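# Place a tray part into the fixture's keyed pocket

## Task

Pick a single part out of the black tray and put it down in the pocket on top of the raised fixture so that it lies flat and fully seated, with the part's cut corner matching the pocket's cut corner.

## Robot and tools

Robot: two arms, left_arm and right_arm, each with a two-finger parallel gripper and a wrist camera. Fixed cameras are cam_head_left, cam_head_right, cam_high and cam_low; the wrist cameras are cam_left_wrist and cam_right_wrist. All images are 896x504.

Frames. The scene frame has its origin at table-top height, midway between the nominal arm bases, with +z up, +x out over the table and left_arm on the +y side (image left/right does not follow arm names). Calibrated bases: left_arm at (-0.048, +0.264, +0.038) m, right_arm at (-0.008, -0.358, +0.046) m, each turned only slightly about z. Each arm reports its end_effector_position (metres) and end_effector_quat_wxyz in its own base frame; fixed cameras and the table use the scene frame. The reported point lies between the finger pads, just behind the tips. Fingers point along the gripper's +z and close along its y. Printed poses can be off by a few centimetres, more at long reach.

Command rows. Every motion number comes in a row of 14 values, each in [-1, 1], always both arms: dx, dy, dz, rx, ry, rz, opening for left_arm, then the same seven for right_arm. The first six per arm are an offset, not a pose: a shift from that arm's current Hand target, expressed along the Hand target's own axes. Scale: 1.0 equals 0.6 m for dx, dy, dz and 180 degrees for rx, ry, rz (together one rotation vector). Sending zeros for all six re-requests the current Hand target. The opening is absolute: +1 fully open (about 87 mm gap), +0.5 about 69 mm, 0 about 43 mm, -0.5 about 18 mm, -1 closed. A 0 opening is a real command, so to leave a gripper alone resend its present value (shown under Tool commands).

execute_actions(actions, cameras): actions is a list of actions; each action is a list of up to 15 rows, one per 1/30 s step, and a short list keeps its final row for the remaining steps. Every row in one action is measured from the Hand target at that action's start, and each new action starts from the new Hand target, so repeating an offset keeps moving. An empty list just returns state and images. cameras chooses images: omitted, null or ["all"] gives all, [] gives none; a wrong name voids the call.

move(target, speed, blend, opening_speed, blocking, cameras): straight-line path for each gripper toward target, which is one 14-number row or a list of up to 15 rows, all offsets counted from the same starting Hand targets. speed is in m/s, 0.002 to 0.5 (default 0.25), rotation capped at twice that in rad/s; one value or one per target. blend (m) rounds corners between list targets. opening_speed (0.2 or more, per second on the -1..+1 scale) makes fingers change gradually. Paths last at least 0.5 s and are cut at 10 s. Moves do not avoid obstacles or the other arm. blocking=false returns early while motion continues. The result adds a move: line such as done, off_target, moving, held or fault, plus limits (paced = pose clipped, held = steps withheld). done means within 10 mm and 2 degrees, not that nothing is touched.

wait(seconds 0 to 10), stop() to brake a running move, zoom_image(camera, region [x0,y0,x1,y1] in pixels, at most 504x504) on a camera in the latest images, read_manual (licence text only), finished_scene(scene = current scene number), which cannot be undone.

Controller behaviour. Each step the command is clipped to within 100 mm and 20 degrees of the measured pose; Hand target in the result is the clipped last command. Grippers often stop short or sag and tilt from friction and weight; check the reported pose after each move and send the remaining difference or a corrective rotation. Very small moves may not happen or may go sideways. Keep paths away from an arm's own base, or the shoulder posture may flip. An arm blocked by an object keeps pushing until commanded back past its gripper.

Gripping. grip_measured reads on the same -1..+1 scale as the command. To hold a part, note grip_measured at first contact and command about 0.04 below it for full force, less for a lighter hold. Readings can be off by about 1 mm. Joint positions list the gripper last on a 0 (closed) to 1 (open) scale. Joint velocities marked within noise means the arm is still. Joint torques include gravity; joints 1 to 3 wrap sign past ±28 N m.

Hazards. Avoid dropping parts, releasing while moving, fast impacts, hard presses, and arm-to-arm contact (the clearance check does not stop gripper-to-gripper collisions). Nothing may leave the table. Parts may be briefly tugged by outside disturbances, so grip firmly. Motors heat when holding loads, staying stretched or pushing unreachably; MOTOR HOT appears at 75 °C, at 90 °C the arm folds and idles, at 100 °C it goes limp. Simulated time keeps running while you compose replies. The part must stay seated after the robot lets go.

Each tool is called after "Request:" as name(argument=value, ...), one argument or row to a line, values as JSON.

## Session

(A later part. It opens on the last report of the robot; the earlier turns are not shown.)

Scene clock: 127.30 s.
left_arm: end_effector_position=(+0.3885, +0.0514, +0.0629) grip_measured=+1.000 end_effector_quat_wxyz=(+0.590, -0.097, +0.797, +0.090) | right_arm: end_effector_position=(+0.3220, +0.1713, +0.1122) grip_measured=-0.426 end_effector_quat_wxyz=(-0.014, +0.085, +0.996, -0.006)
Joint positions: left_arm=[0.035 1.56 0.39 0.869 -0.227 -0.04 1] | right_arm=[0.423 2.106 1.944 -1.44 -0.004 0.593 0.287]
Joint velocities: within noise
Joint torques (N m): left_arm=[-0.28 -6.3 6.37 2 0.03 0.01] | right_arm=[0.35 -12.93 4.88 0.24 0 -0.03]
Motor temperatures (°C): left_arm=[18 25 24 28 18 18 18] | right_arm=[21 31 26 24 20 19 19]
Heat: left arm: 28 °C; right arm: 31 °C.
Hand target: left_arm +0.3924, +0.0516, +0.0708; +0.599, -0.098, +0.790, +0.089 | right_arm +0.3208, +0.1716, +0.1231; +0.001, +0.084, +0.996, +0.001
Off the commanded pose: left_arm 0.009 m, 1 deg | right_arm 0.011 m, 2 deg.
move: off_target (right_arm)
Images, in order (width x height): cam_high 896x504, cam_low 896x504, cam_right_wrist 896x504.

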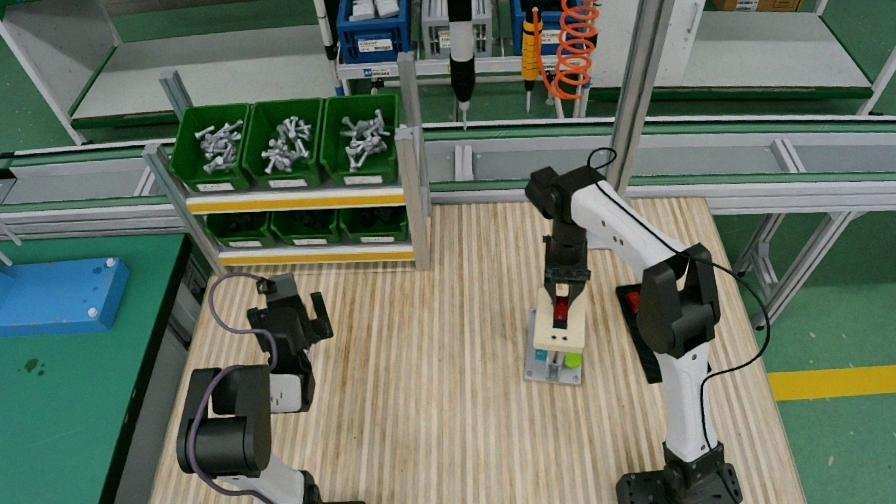

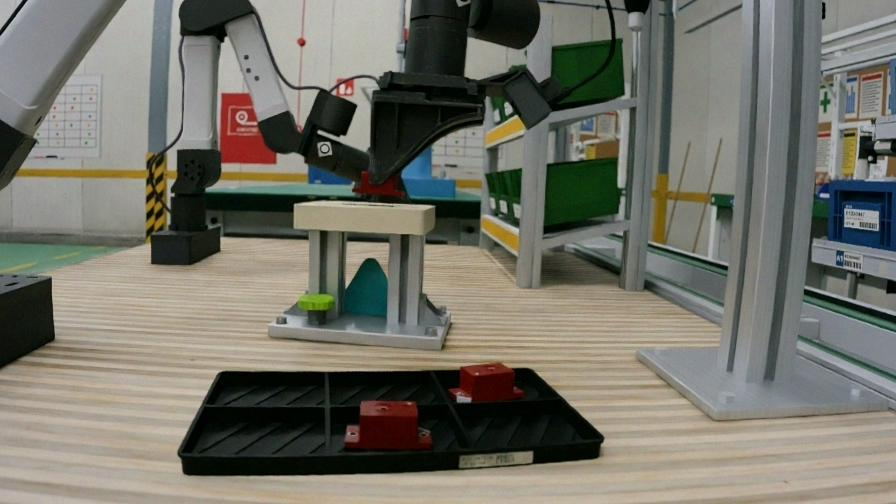

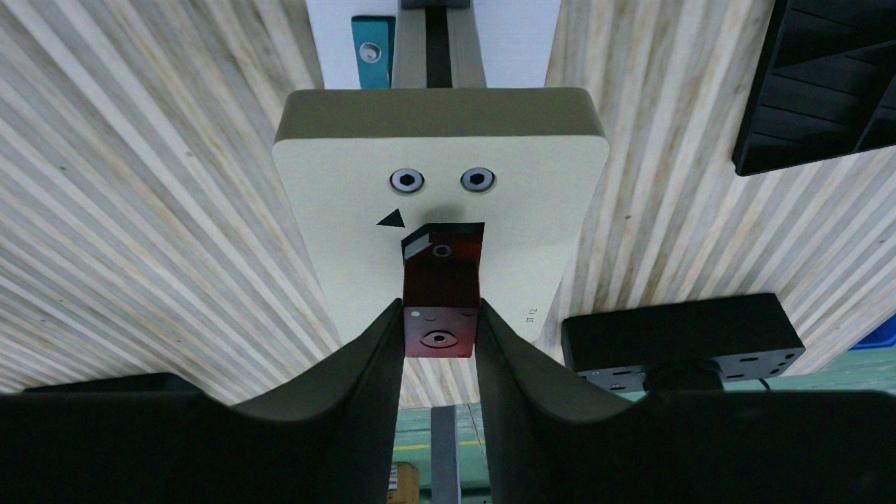

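Request:
move(
  target=[0,0,0,0,0,0,1,0.015,0,0.003,0,0,0,-0.6],
  speed=0.1,
  cameras=["cam_right_wrist","cam_low","cam_high"],
)

Request:
zoom_image(
  camera="cam_high",
  region=[520, 280, 600, 360],
)

Request:
zoom_image(
  camera="cam_low",
  region=[270, 110, 470, 250],
)

Scene clock: 133.37 s.
left_arm: end_effector_position=(+0.3885, +0.0514, +0.0629) grip_measured=+1.000 end_effector_quat_wxyz=(+0.590, -0.097, +0.797, +0.090) | right_arm: end_effector_position=(+0.3138, +0.1718, +0.1110) grip_measured=-0.426 end_effector_quat_wxyz=(-0.014, +0.084, +0.996, -0.005)
Joint positions: left_arm=[0.035 1.56 0.39 0.869 -0.227 -0.04 1] | right_arm=[0.433 2.071 1.888 -1.416 -0.004 0.6 0.287]
Joint velocities: within noise
Joint torques (N m): left_arm=[-0.28 -6.28 6.35 2 0.04 0.01] | right_arm=[0.62 -12.67 4.82 0.27 0 0.03]
Motor temperatures (°C): left_arm=[18 25 24 28 18 18 18] | right_arm=[21 32 26 24 20 19 19]
Heat: left arm: 28 °C; right arm: 32 °C.
Hand target: left_arm +0.3924, +0.0516, +0.0708; +0.599, -0.098, +0.790, +0.089 | right_arm +0.3120, +0.1731, +0.1213; +0.001, +0.084, +0.996, +0.001
Off the commanded pose: left_arm 0.009 m, 1 deg | right_arm 0.011 m, 2 deg.
move: off_target (right_arm)
Images, in order (width x height): cam_high 896x504, cam_low 896x504, cam_right_wrist 896x504.

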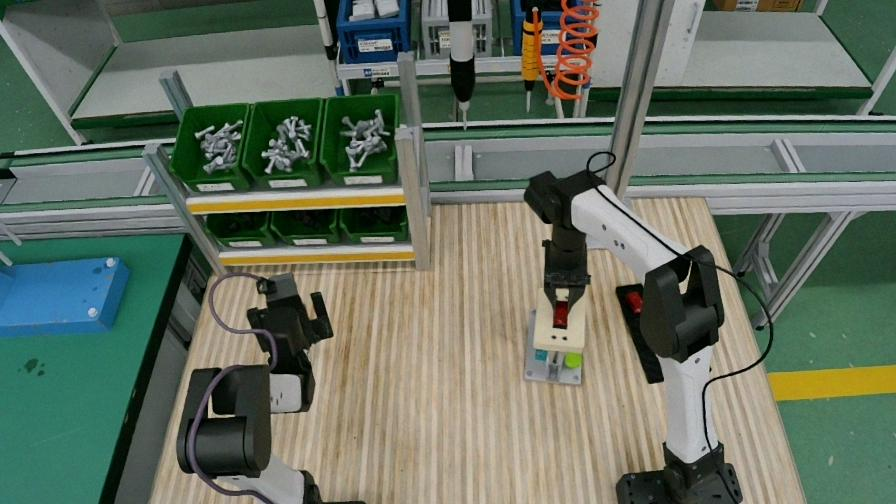

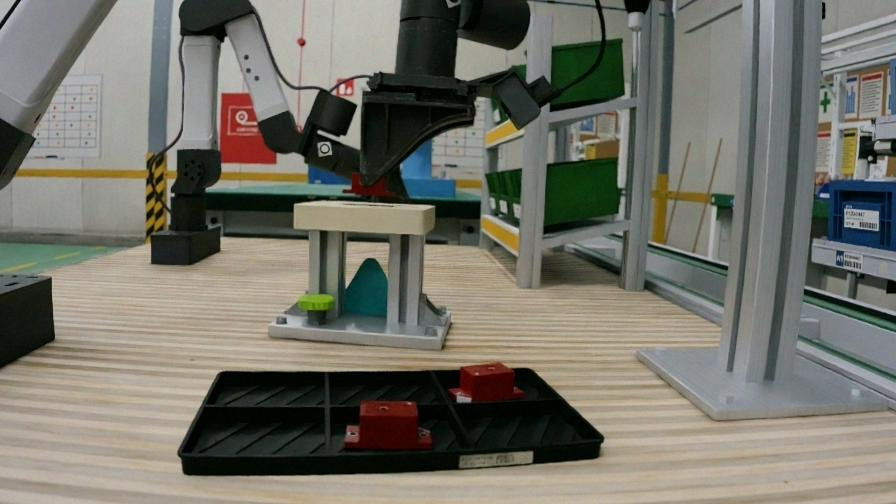

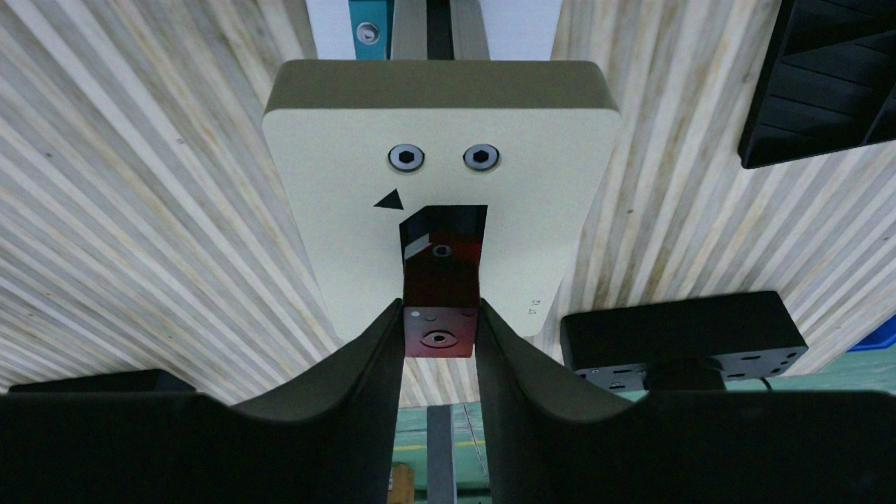

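Scaled by 6.300 from the camera's 896x504 image, which has a finer 1280x720 frame.

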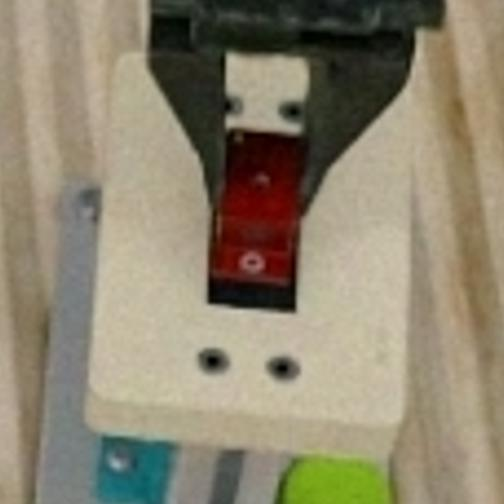

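Scaled by 2.520 from the camera's 896x504 image, which has a finer 1280x720 frame.

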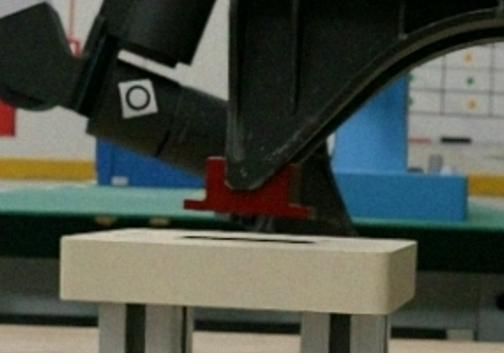

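Request:
move(
  target=[
    [0,0,0,0,0,0,1,0.002,0.001,0.012,0,0,0,-0.6],
    [0,0,0,0,0,0,1,0.002,0.001,0.03,0,0,0,-0.6],
  ],
  speed=0.05,
  blend=0.005,
  cameras=["cam_right_wrist","cam_low","cam_high"],
)

Request:
zoom_image(
  camera="cam_high",
  region=[520, 280, 600, 360],
)

Request:
zoom_image(
  camera="cam_low",
  region=[270, 110, 470, 250],
)

Scene clock: 139.37 s.
left_arm: end_effector_position=(+0.3885, +0.0514, +0.0629) grip_measured=+1.000 end_effector_quat_wxyz=(+0.590, -0.097, +0.797, +0.090) | right_arm: end_effector_position=(+0.3116, +0.1720, +0.0982) grip_measured=-0.426 end_effector_quat_wxyz=(-0.011, +0.084, +0.996, -0.004)
Joint positions: left_arm=[0.035 1.56 0.39 0.869 -0.227 -0.04 1] | right_arm=[0.435 2.055 1.813 -1.352 -0.005 0.604 0.287]
Joint velocities: within noise
Joint torques (N m): left_arm=[-0.27 -6.3 6.34 2 0.04 0.01] | right_arm=[0.7 -11.64 4.44 0.37 0.01 0.02]
Motor temperatures (°C): left_arm=[18 26 24 29 18 18 18] | right_arm=[21 33 26 24 20 19 19]
Heat: left arm: 29 °C; right arm: 33 °C.
Hand target: left_arm +0.3924, +0.0516, +0.0708; +0.599, -0.098, +0.790, +0.089 | right_arm +0.3109, +0.1740, +0.1033; +0.001, +0.084, +0.996, +0.001
Off the commanded pose: left_arm 0.009 m, 1 deg | right_arm 0.005 m, 1 deg.
move: done; blend cut to 0.0036 m at target 1
Images, in order (width x height): cam_high 896x504, cam_low 896x504, cam_right_wrist 896x504.

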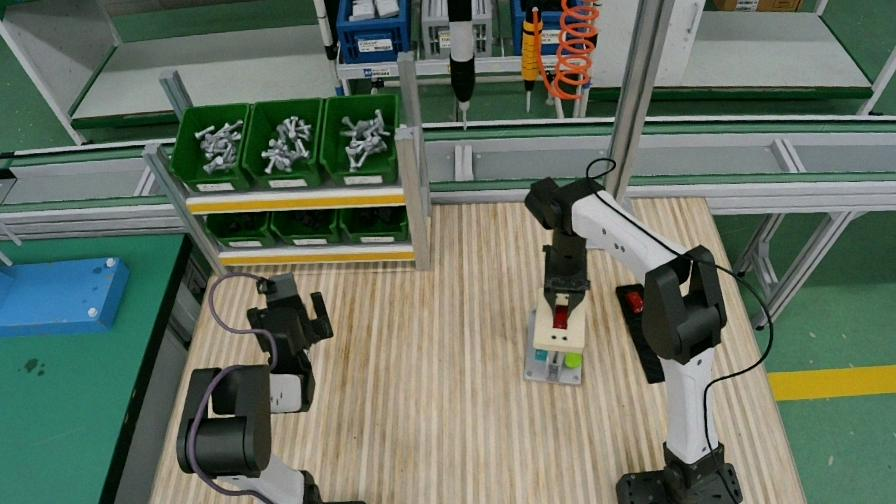

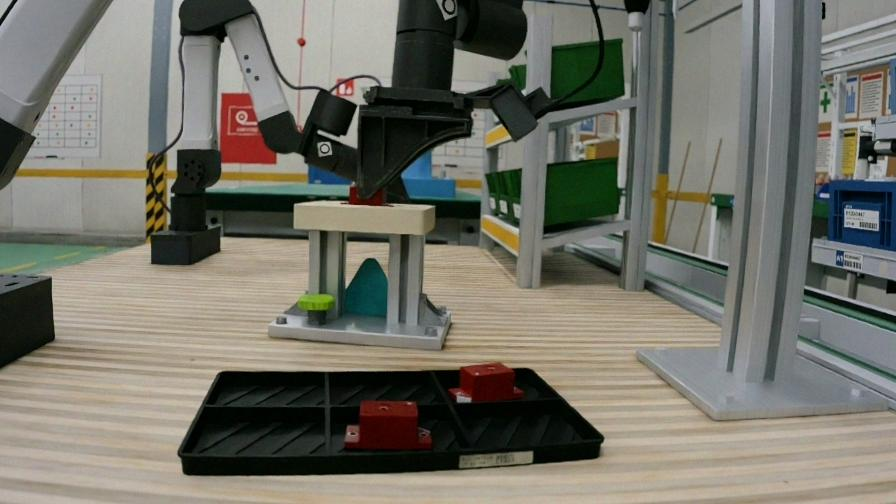

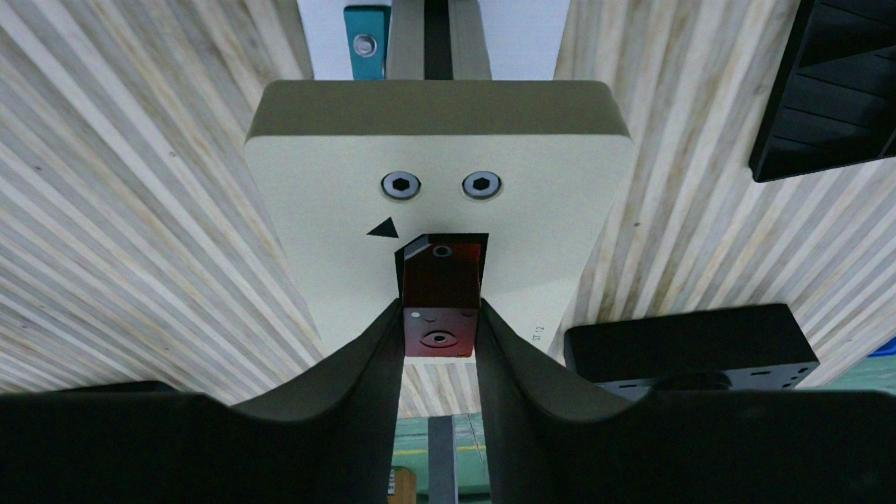

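Scaled by 6.300 from the camera's 896x504 image, which has a finer 1280x720 frame.

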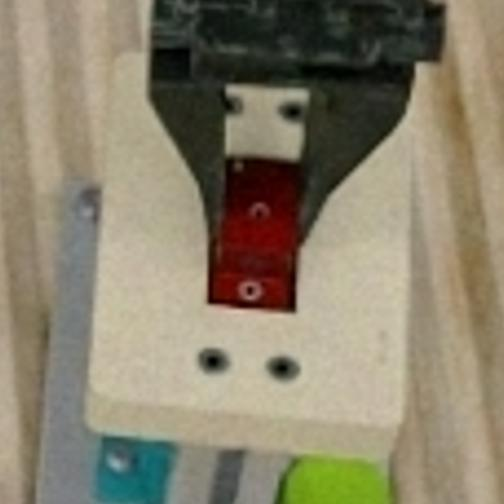

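Scaled by 2.520 from the camera's 896x504 image, which has a finer 1280x720 frame.

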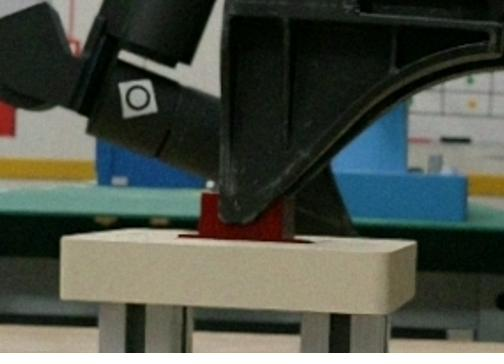

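Request:
move(
  target=[0,0,0,0,0,0,1,0,0.001,0.02,0,0,0,-0.6],
  speed=0.05,
  cameras=["cam_right_wrist","cam_low","cam_high"],
)

Request:
zoom_image(
  camera="cam_high",
  region=[520, 280, 600, 360],
)

Request:
zoom_image(
  camera="cam_low",
  region=[270, 110, 470, 250],
)

Scene clock: 144.93 s.
left_arm: end_effector_position=(+0.3885, +0.0514, +0.0629) grip_measured=+1.000 end_effector_quat_wxyz=(+0.590, -0.097, +0.797, +0.090) | right_arm: end_effector_position=(+0.3111, +0.1724, +0.0972) grip_measured=-0.426 end_effector_quat_wxyz=(-0.004, +0.084, +0.996, +0.002)
Joint positions: left_arm=[0.035 1.56 0.39 0.869 -0.227 -0.04 1] | right_arm=[0.435 2.034 1.781 -1.322 -0.008 0.604 0.287]
Joint velocities: within noise
Joint torques (N m): left_arm=[-0.27 -6.28 6.34 2 0.04 0.01] | right_arm=[0.83 -9.4 3.56 0.57 0.05 0.04]
Motor temperatures (°C): left_arm=[18 26 24 29 18 18 18] | right_arm=[21 33 26 24 20 19 19]
Heat: left arm: 29 °C; right arm: 33 °C.
Hand target: left_arm +0.3924, +0.0516, +0.0708; +0.599, -0.098, +0.790, +0.089 | right_arm +0.3111, +0.1746, +0.0912; +0.001, +0.084, +0.996, +0.001
Off the commanded pose: left_arm 0.009 m, 1 deg | right_arm 0.006 m, 1 deg.
move: done
Images, in order (width x height): cam_high 896x504, cam_low 896x504, cam_right_wrist 896x504.

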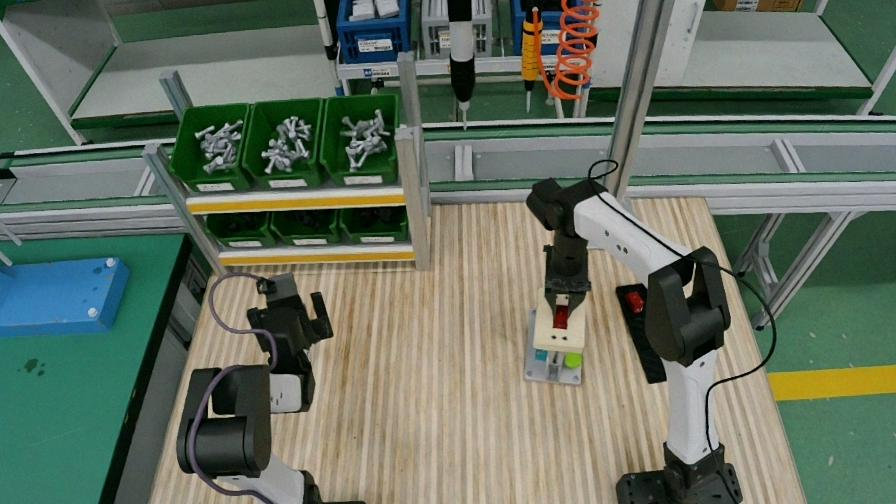

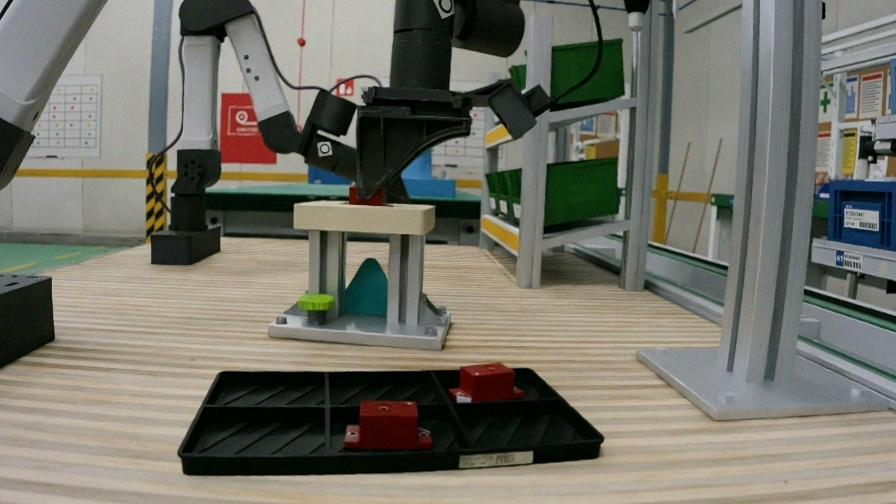

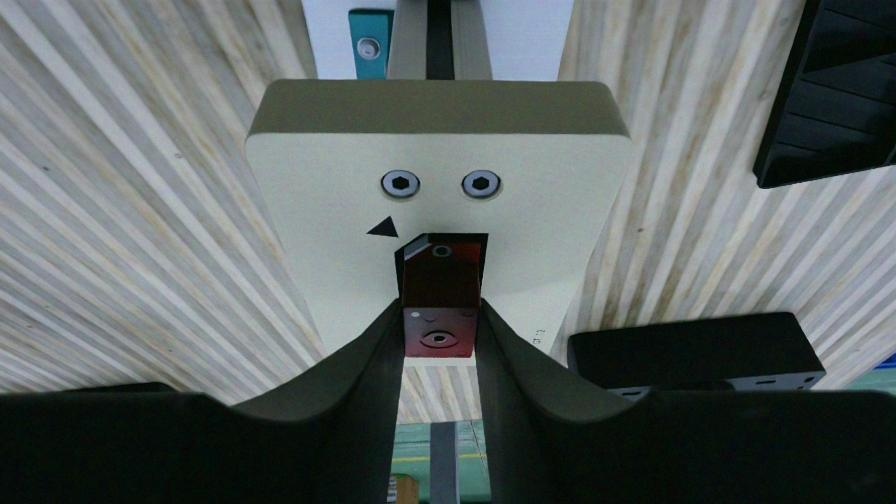

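Scaled by 6.300 from the camera's 896x504 image, which has a finer 1280x720 frame.

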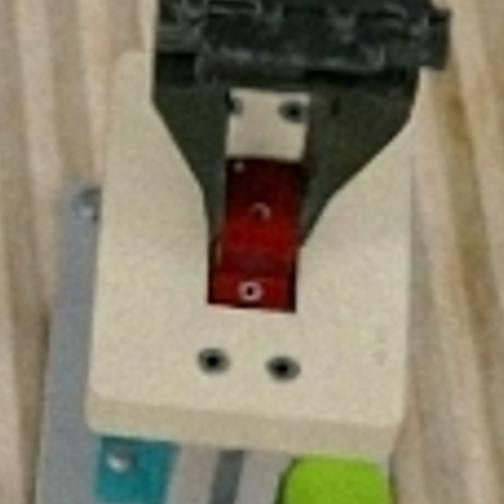

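Scaled by 2.520 from the camera's 896x504 image, which has a finer 1280x720 frame.

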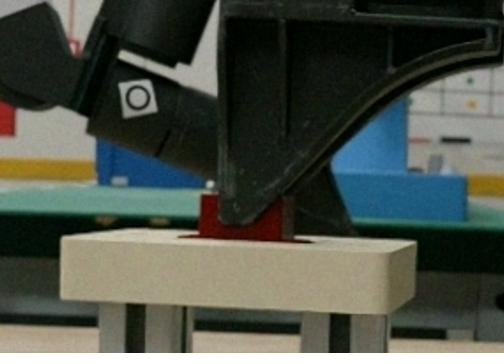

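Request:
zoom_image(
  camera="cam_right_wrist",
  region=[370, 200, 510, 320],
)

Request:
zoom_image(
  camera="cam_high",
  region=[545, 300, 575, 335],
)

Request:
zoom_image(
  camera="cam_low",
  region=[330, 180, 400, 215],
)

Scaled by 3.600 from the camera's 896x504 image, which has a finer 1280x720 frame.

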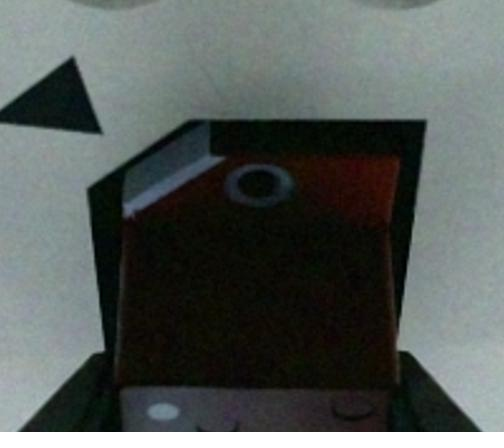

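Scaled by 14.400 from the camera's 896x504 image, which has a finer 1280x720 frame.

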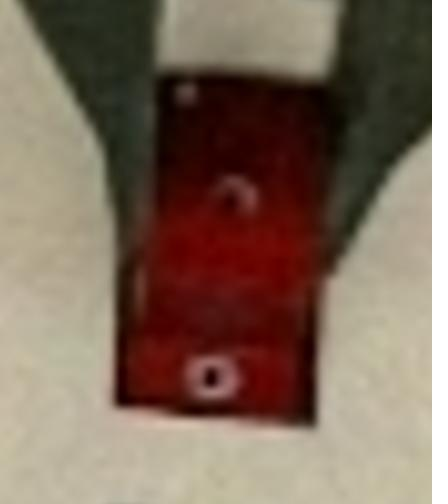

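Scaled by 7.200 from the camera's 896x504 image, which has a finer 1280x720 frame.

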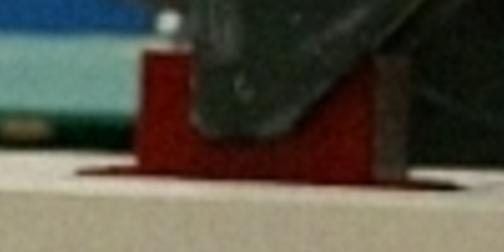

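Request:
move(
  target=[
    [0,0,0,0,0,0,1,-0.008,-0.001,-0.010,0,0,0,-0.6],
    [0,0,0,0,0,0,1,-0.008,-0.001,0.002,0,0,0,-0.6],
  ],
  speed=0.04,
  cameras=["cam_right_wrist","cam_low","cam_high"],
)

Request:
zoom_image(
  camera="cam_high",
  region=[545, 300, 575, 335],
)

Request:
zoom_image(
  camera="cam_low",
  region=[330, 180, 400, 215],
)

Request:
zoom_image(
  camera="cam_right_wrist",
  region=[370, 200, 510, 320],
)

Scene clock: 161.63 s.
left_arm: end_effector_position=(+0.3885, +0.0514, +0.0629) grip_measured=+1.000 end_effector_quat_wxyz=(+0.590, -0.097, +0.797, +0.090) | right_arm: end_effector_position=(+0.3112, +0.1725, +0.0977) grip_measured=-0.426 end_effector_quat_wxyz=(-0.004, +0.084, +0.996, +0.003)
Joint positions: left_arm=[0.035 1.56 0.39 0.869 -0.227 -0.04 1] | right_arm=[0.435 2.034 1.782 -1.323 -0.008 0.604 0.287]
Joint velocities: within noise
Joint torques (N m): left_arm=[-0.25 -6.28 6.35 2 0.04 0.01] | right_arm=[0.08 -8.1 4.74 0.56 0.05 -0.04]
Motor temperatures (°C): left_arm=[18 26 24 29 18 18 18] | right_arm=[21 34 25 24 20 19 19]
Heat: left arm: 29 °C; right arm: 34 °C.
Hand target: left_arm +0.3924, +0.0516, +0.0708; +0.599, -0.098, +0.790, +0.089 | right_arm +0.3157, +0.1732, +0.0902; +0.001, +0.084, +0.996, +0.002
Off the commanded pose: left_arm 0.009 m, 1 deg | right_arm 0.009 m, 1 deg.
move: done
Images, in order (width x height): cam_high 896x504, cam_low 896x504, cam_right_wrist 896x504.

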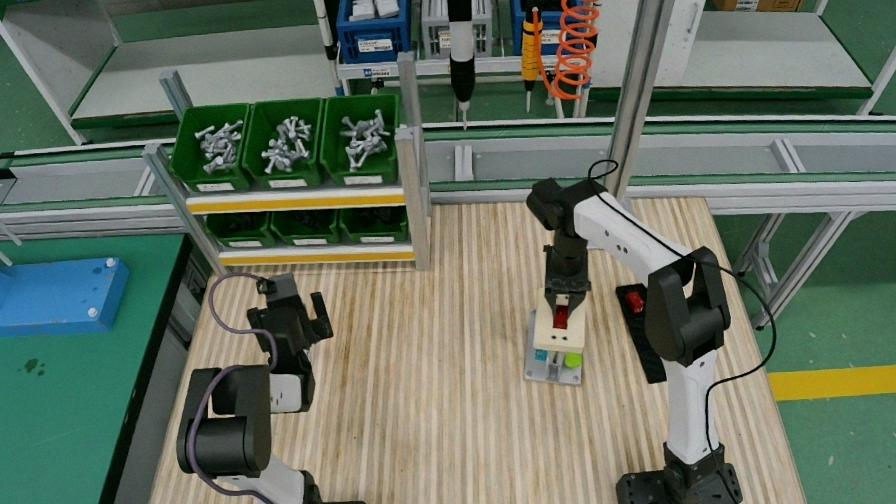

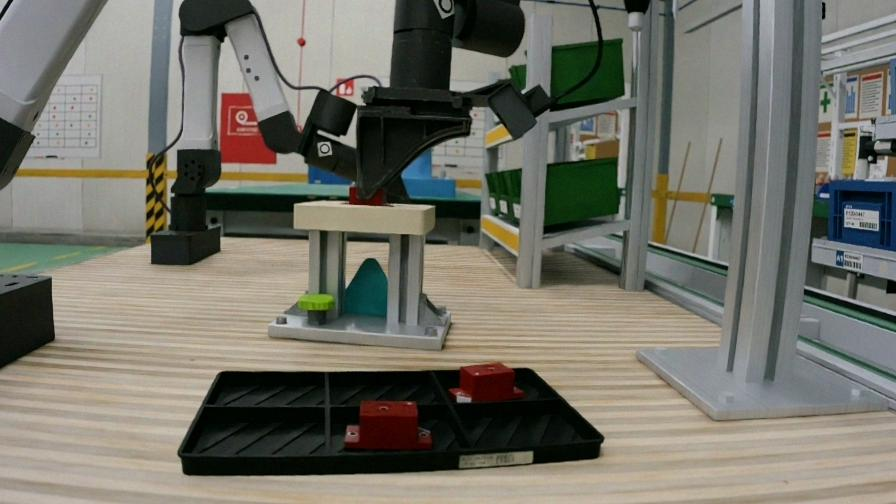

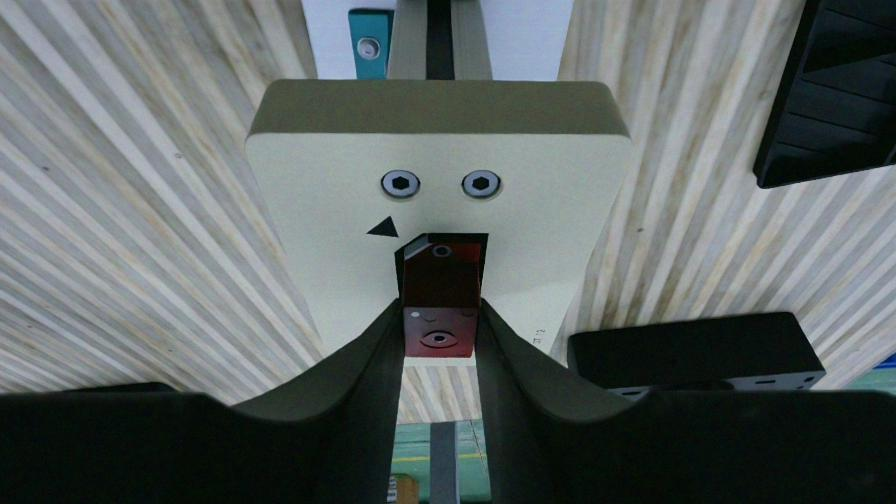

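Scaled by 14.400 from the camera's 896x504 image, which has a finer 1280x720 frame.

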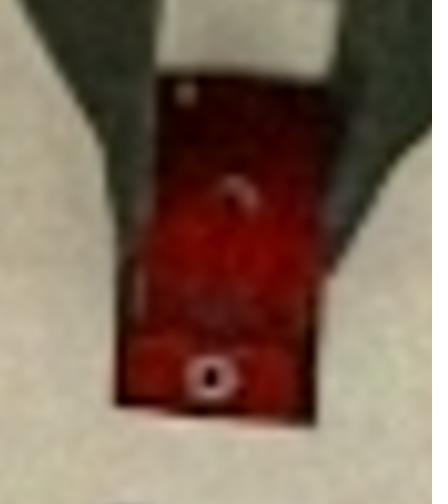

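Scaled by 7.200 from the camera's 896x504 image, which has a finer 1280x720 frame.

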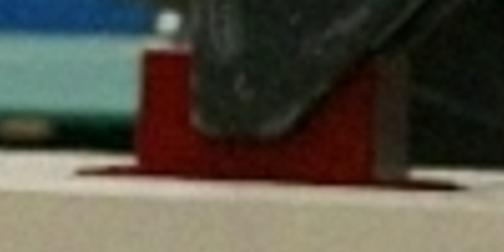

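Scaled by 3.600 from the camera's 896x504 image, which has a finer 1280x720 frame.

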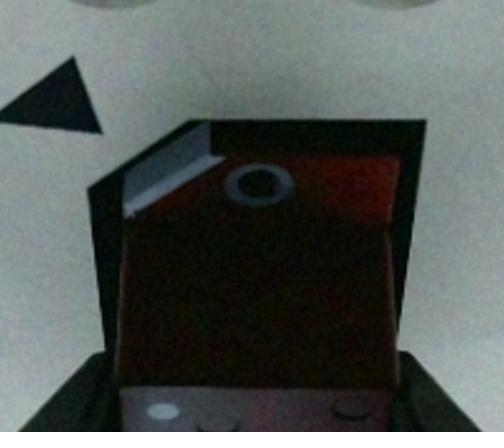

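Request:
move(
  target=[0,0,0,0,0,0,1,0.007,0,-0.008,0,0,0,-0.6],
  speed=0.06,
  cameras=[],
)

Request:
move(
  target=[0,0,0,0,0,0,1,0,0,0,0,0,0,-0.15],
  opening_speed=0.5,
  cameras=[],
)

Request:
move(
  target=[
    [0,0,0,0,0,0,1,0,0,-0.06,0,0,0,-0.15],
    [0,0,0,0,0,0,1,0.12,0,-0.16,0,0,0,-0.15],
  ],
  speed=[0.06,0.2],
)

Request:
zoom_image(
  camera="cam_high",
  region=[535, 290, 590, 345],
)

Request:
zoom_image(
  camera="cam_low",
  region=[330, 170, 400, 215],
)

Request:
zoom_image(
  camera="cam_head_right",
  region=[420, 195, 495, 270],
)

Scene clock: 168.93 s.
left_arm: end_effector_position=(+0.3885, +0.0514, +0.0629) grip_measured=+1.000 end_effector_quat_wxyz=(+0.590, -0.097, +0.797, +0.090) | right_arm: end_effector_position=(+0.3112, +0.1725, +0.0977) grip_measured=-0.426 end_effector_quat_wxyz=(-0.004, +0.084, +0.996, +0.003)
Joint positions: left_arm=[0.035 1.56 0.39 0.869 -0.227 -0.04 1] | right_arm=[0.435 2.034 1.782 -1.323 -0.008 0.604 0.287]
Joint velocities: within noise
Joint torques (N m): left_arm=[-0.27 -6.28 6.35 2 0.04 0.01] | right_arm=[0.64 -9.4 4.55 0.44 0.04 0.02]
Motor temperatures (°C): left_arm=[18 26 24 30 18 18 18] | right_arm=[21 34 25 24 20 19 19]
Heat: left arm: 30 °C; right arm: 34 °C.
Hand target: left_arm +0.3924, +0.0516, +0.0708; +0.599, -0.098, +0.790, +0.089 | right_arm +0.3115, +0.1739, +0.0950; +0.001, +0.084, +0.996, +0.002
Off the commanded pose: left_arm 0.009 m, 1 deg | right_arm 0.003 m, 1 deg.
move: done
No camera images: "cameras" was empty.

Scene clock: 170.07 s.
left_arm: end_effector_position=(+0.3885, +0.0514, +0.0629) grip_measured=+1.000 end_effector_quat_wxyz=(+0.590, -0.097, +0.797, +0.090) | right_arm: end_effector_position=(+0.3127, +0.1731, +0.0969) grip_measured=-0.150 end_effector_quat_wxyz=(-0.001, +0.084, +0.996, +0.004)
Joint positions: left_arm=[0.035 1.56 0.39 0.869 -0.227 -0.04 1] | right_arm=[0.435 2.034 1.78 -1.314 -0.008 0.604 0.425]
Joint velocities: within noise
Joint torques (N m): left_arm=[-0.27 -6.27 6.35 2 0.04 0.01] | right_arm=[0.62 -9.42 4.72 0.35 0.04 0.02]
Motor temperatures (°C): left_arm=[18 26 24 30 18 18 18] | right_arm=[21 34 25 24 20 19 19]
Heat: left arm: 30 °C; right arm: 34 °C.
Hand target: left_arm +0.3924, +0.0516, +0.0708; +0.599, -0.098, +0.790, +0.089 | right_arm +0.3115, +0.1739, +0.0949; +0.001, +0.084, +0.996, +0.002
Off the commanded pose: left_arm 0.009 m, 1 deg | right_arm 0.002 m, 0 deg.
move: done
No camera images: "cameras" was empty.

Scene clock: 171.87 s.
left_arm: end_effector_position=(+0.3885, +0.0514, +0.0629) grip_measured=+1.000 end_effector_quat_wxyz=(+0.590, -0.097, +0.797, +0.090) | right_arm: end_effector_position=(+0.2449, +0.1878, +0.1885) grip_measured=-0.150 end_effector_quat_wxyz=(+0.014, +0.082, +0.996, +0.015)
Joint positions: left_arm=[0.035 1.56 0.39 0.869 -0.227 -0.04 1] | right_arm=[0.561 1.823 1.863 -1.57 -0.007 0.725 0.425]
Joint velocities: within noise
Joint torques (N m): left_arm=[-0.27 -6.3 6.37 2 0.04 0.01] | right_arm=[0.35 -8.64 4.6 0.25 0.01 0.03]
Motor temperatures (°C): left_arm=[18 26 24 30 18 18 18] | right_arm=[21 34 25 24 20 19 19]
Heat: left arm: 30 °C; right arm: 34 °C.
Hand target: left_arm +0.3924, +0.0516, +0.0708; +0.599, -0.098, +0.790, +0.089 | right_arm +0.2403, +0.1857, +0.1908; +0.001, +0.084, +0.996, +0.001
Off the commanded pose: left_arm 0.009 m, 1 deg | right_arm 0.006 m, 2 deg.
joint sent to its limit (right arm) — joint 4 (wrist pitch), lower limit. The joint targets still meet the commanded pose.
move: done

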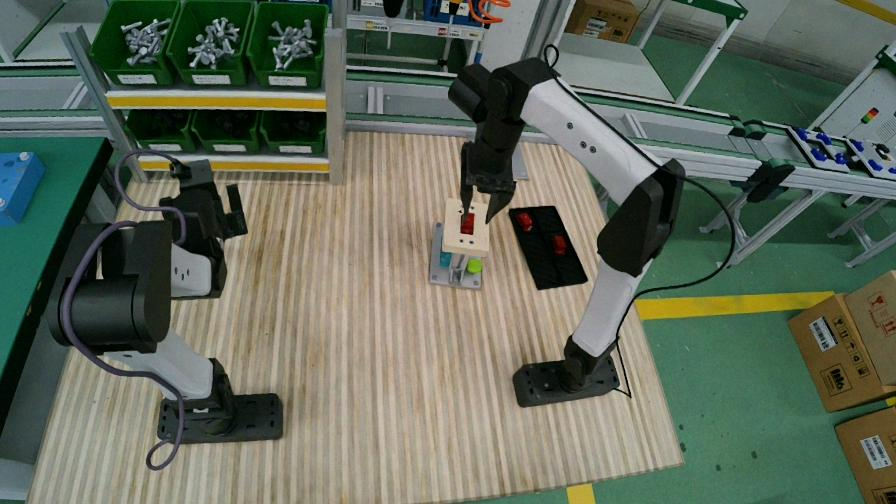

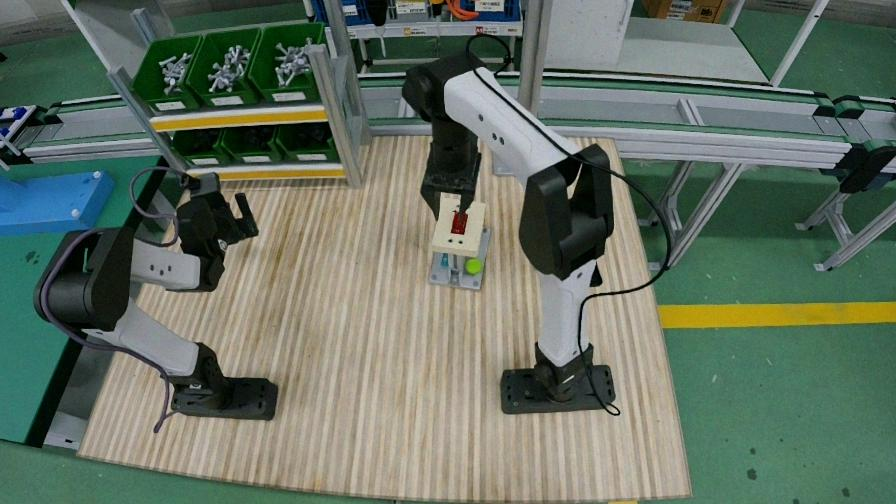

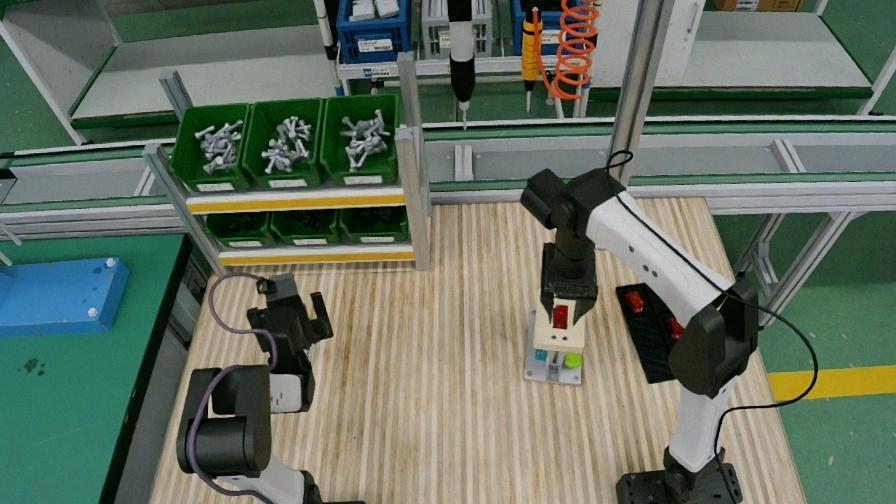

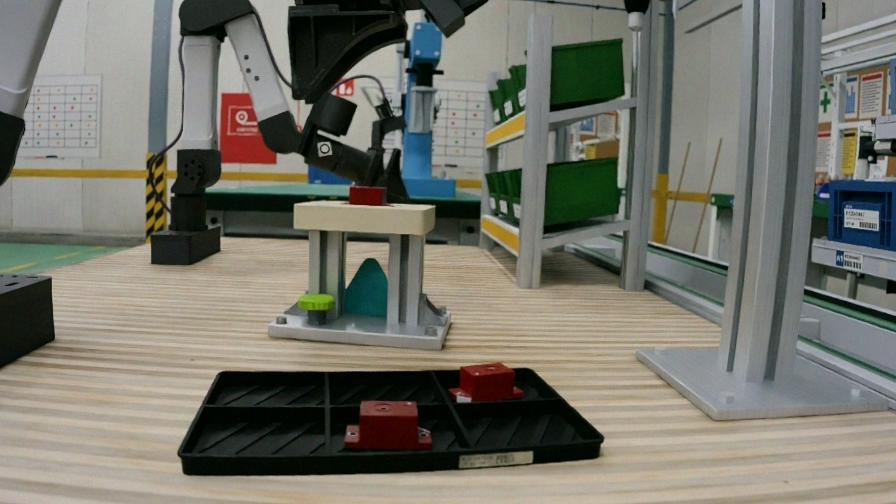

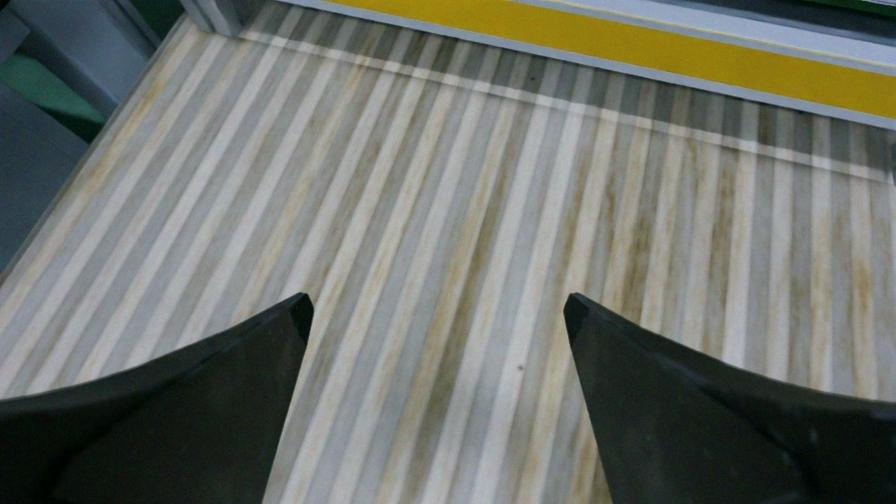

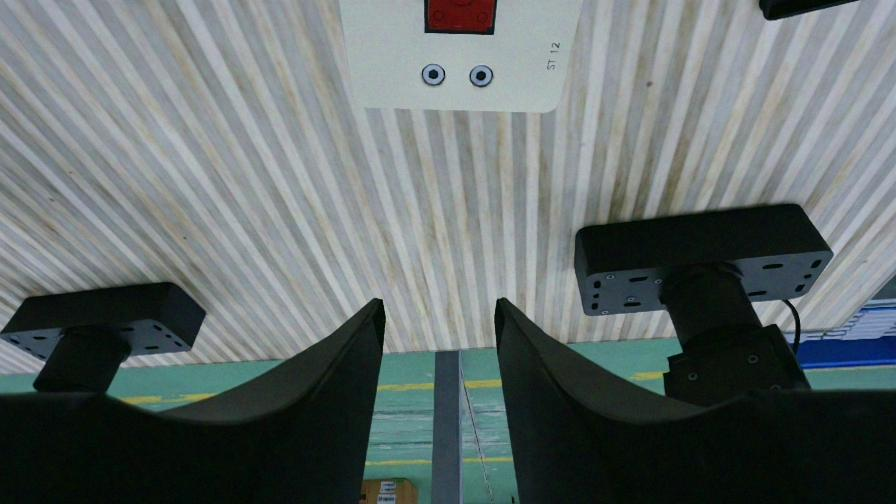

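Scaled by 9.164 from the camera's 896x504 image, which has a finer 1280x720 frame.

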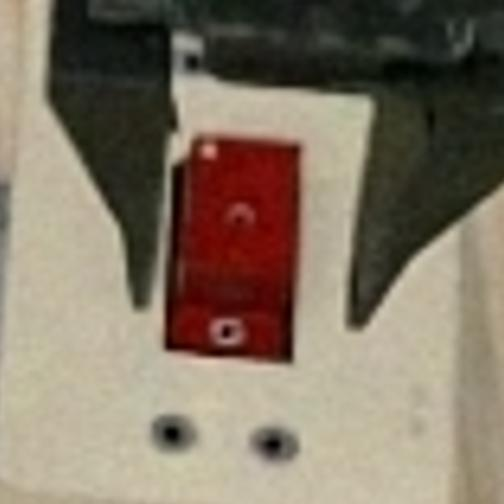

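Scaled by 7.200 from the camera's 896x504 image, which has a finer 1280x720 frame.

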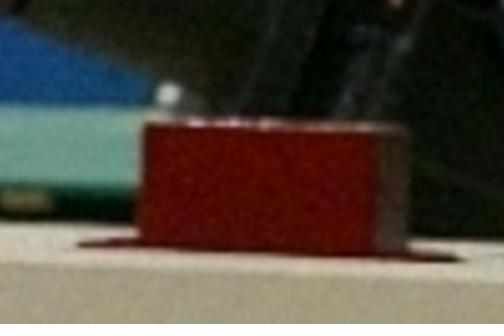

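Scaled by 6.720 from the camera's 896x504 image, which has a finer 1280x720 frame.

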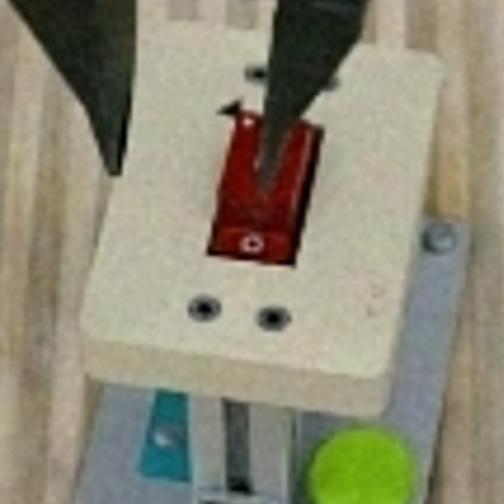

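Request:
zoom_image(
  camera="cam_right_wrist",
  region=[410, 0, 510, 50],
)

Scaled by 5.040 from the camera's 896x504 image, which has a finer 1280x720 frame.

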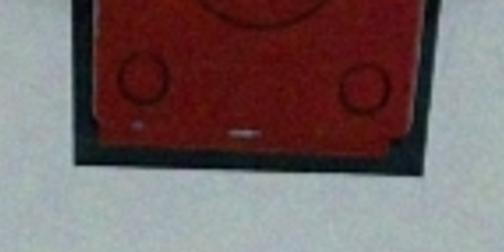

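Clear gap around it; seated inside.

Request:
finished_scene(
  scene=2,
)

The scene is finished: the task was done.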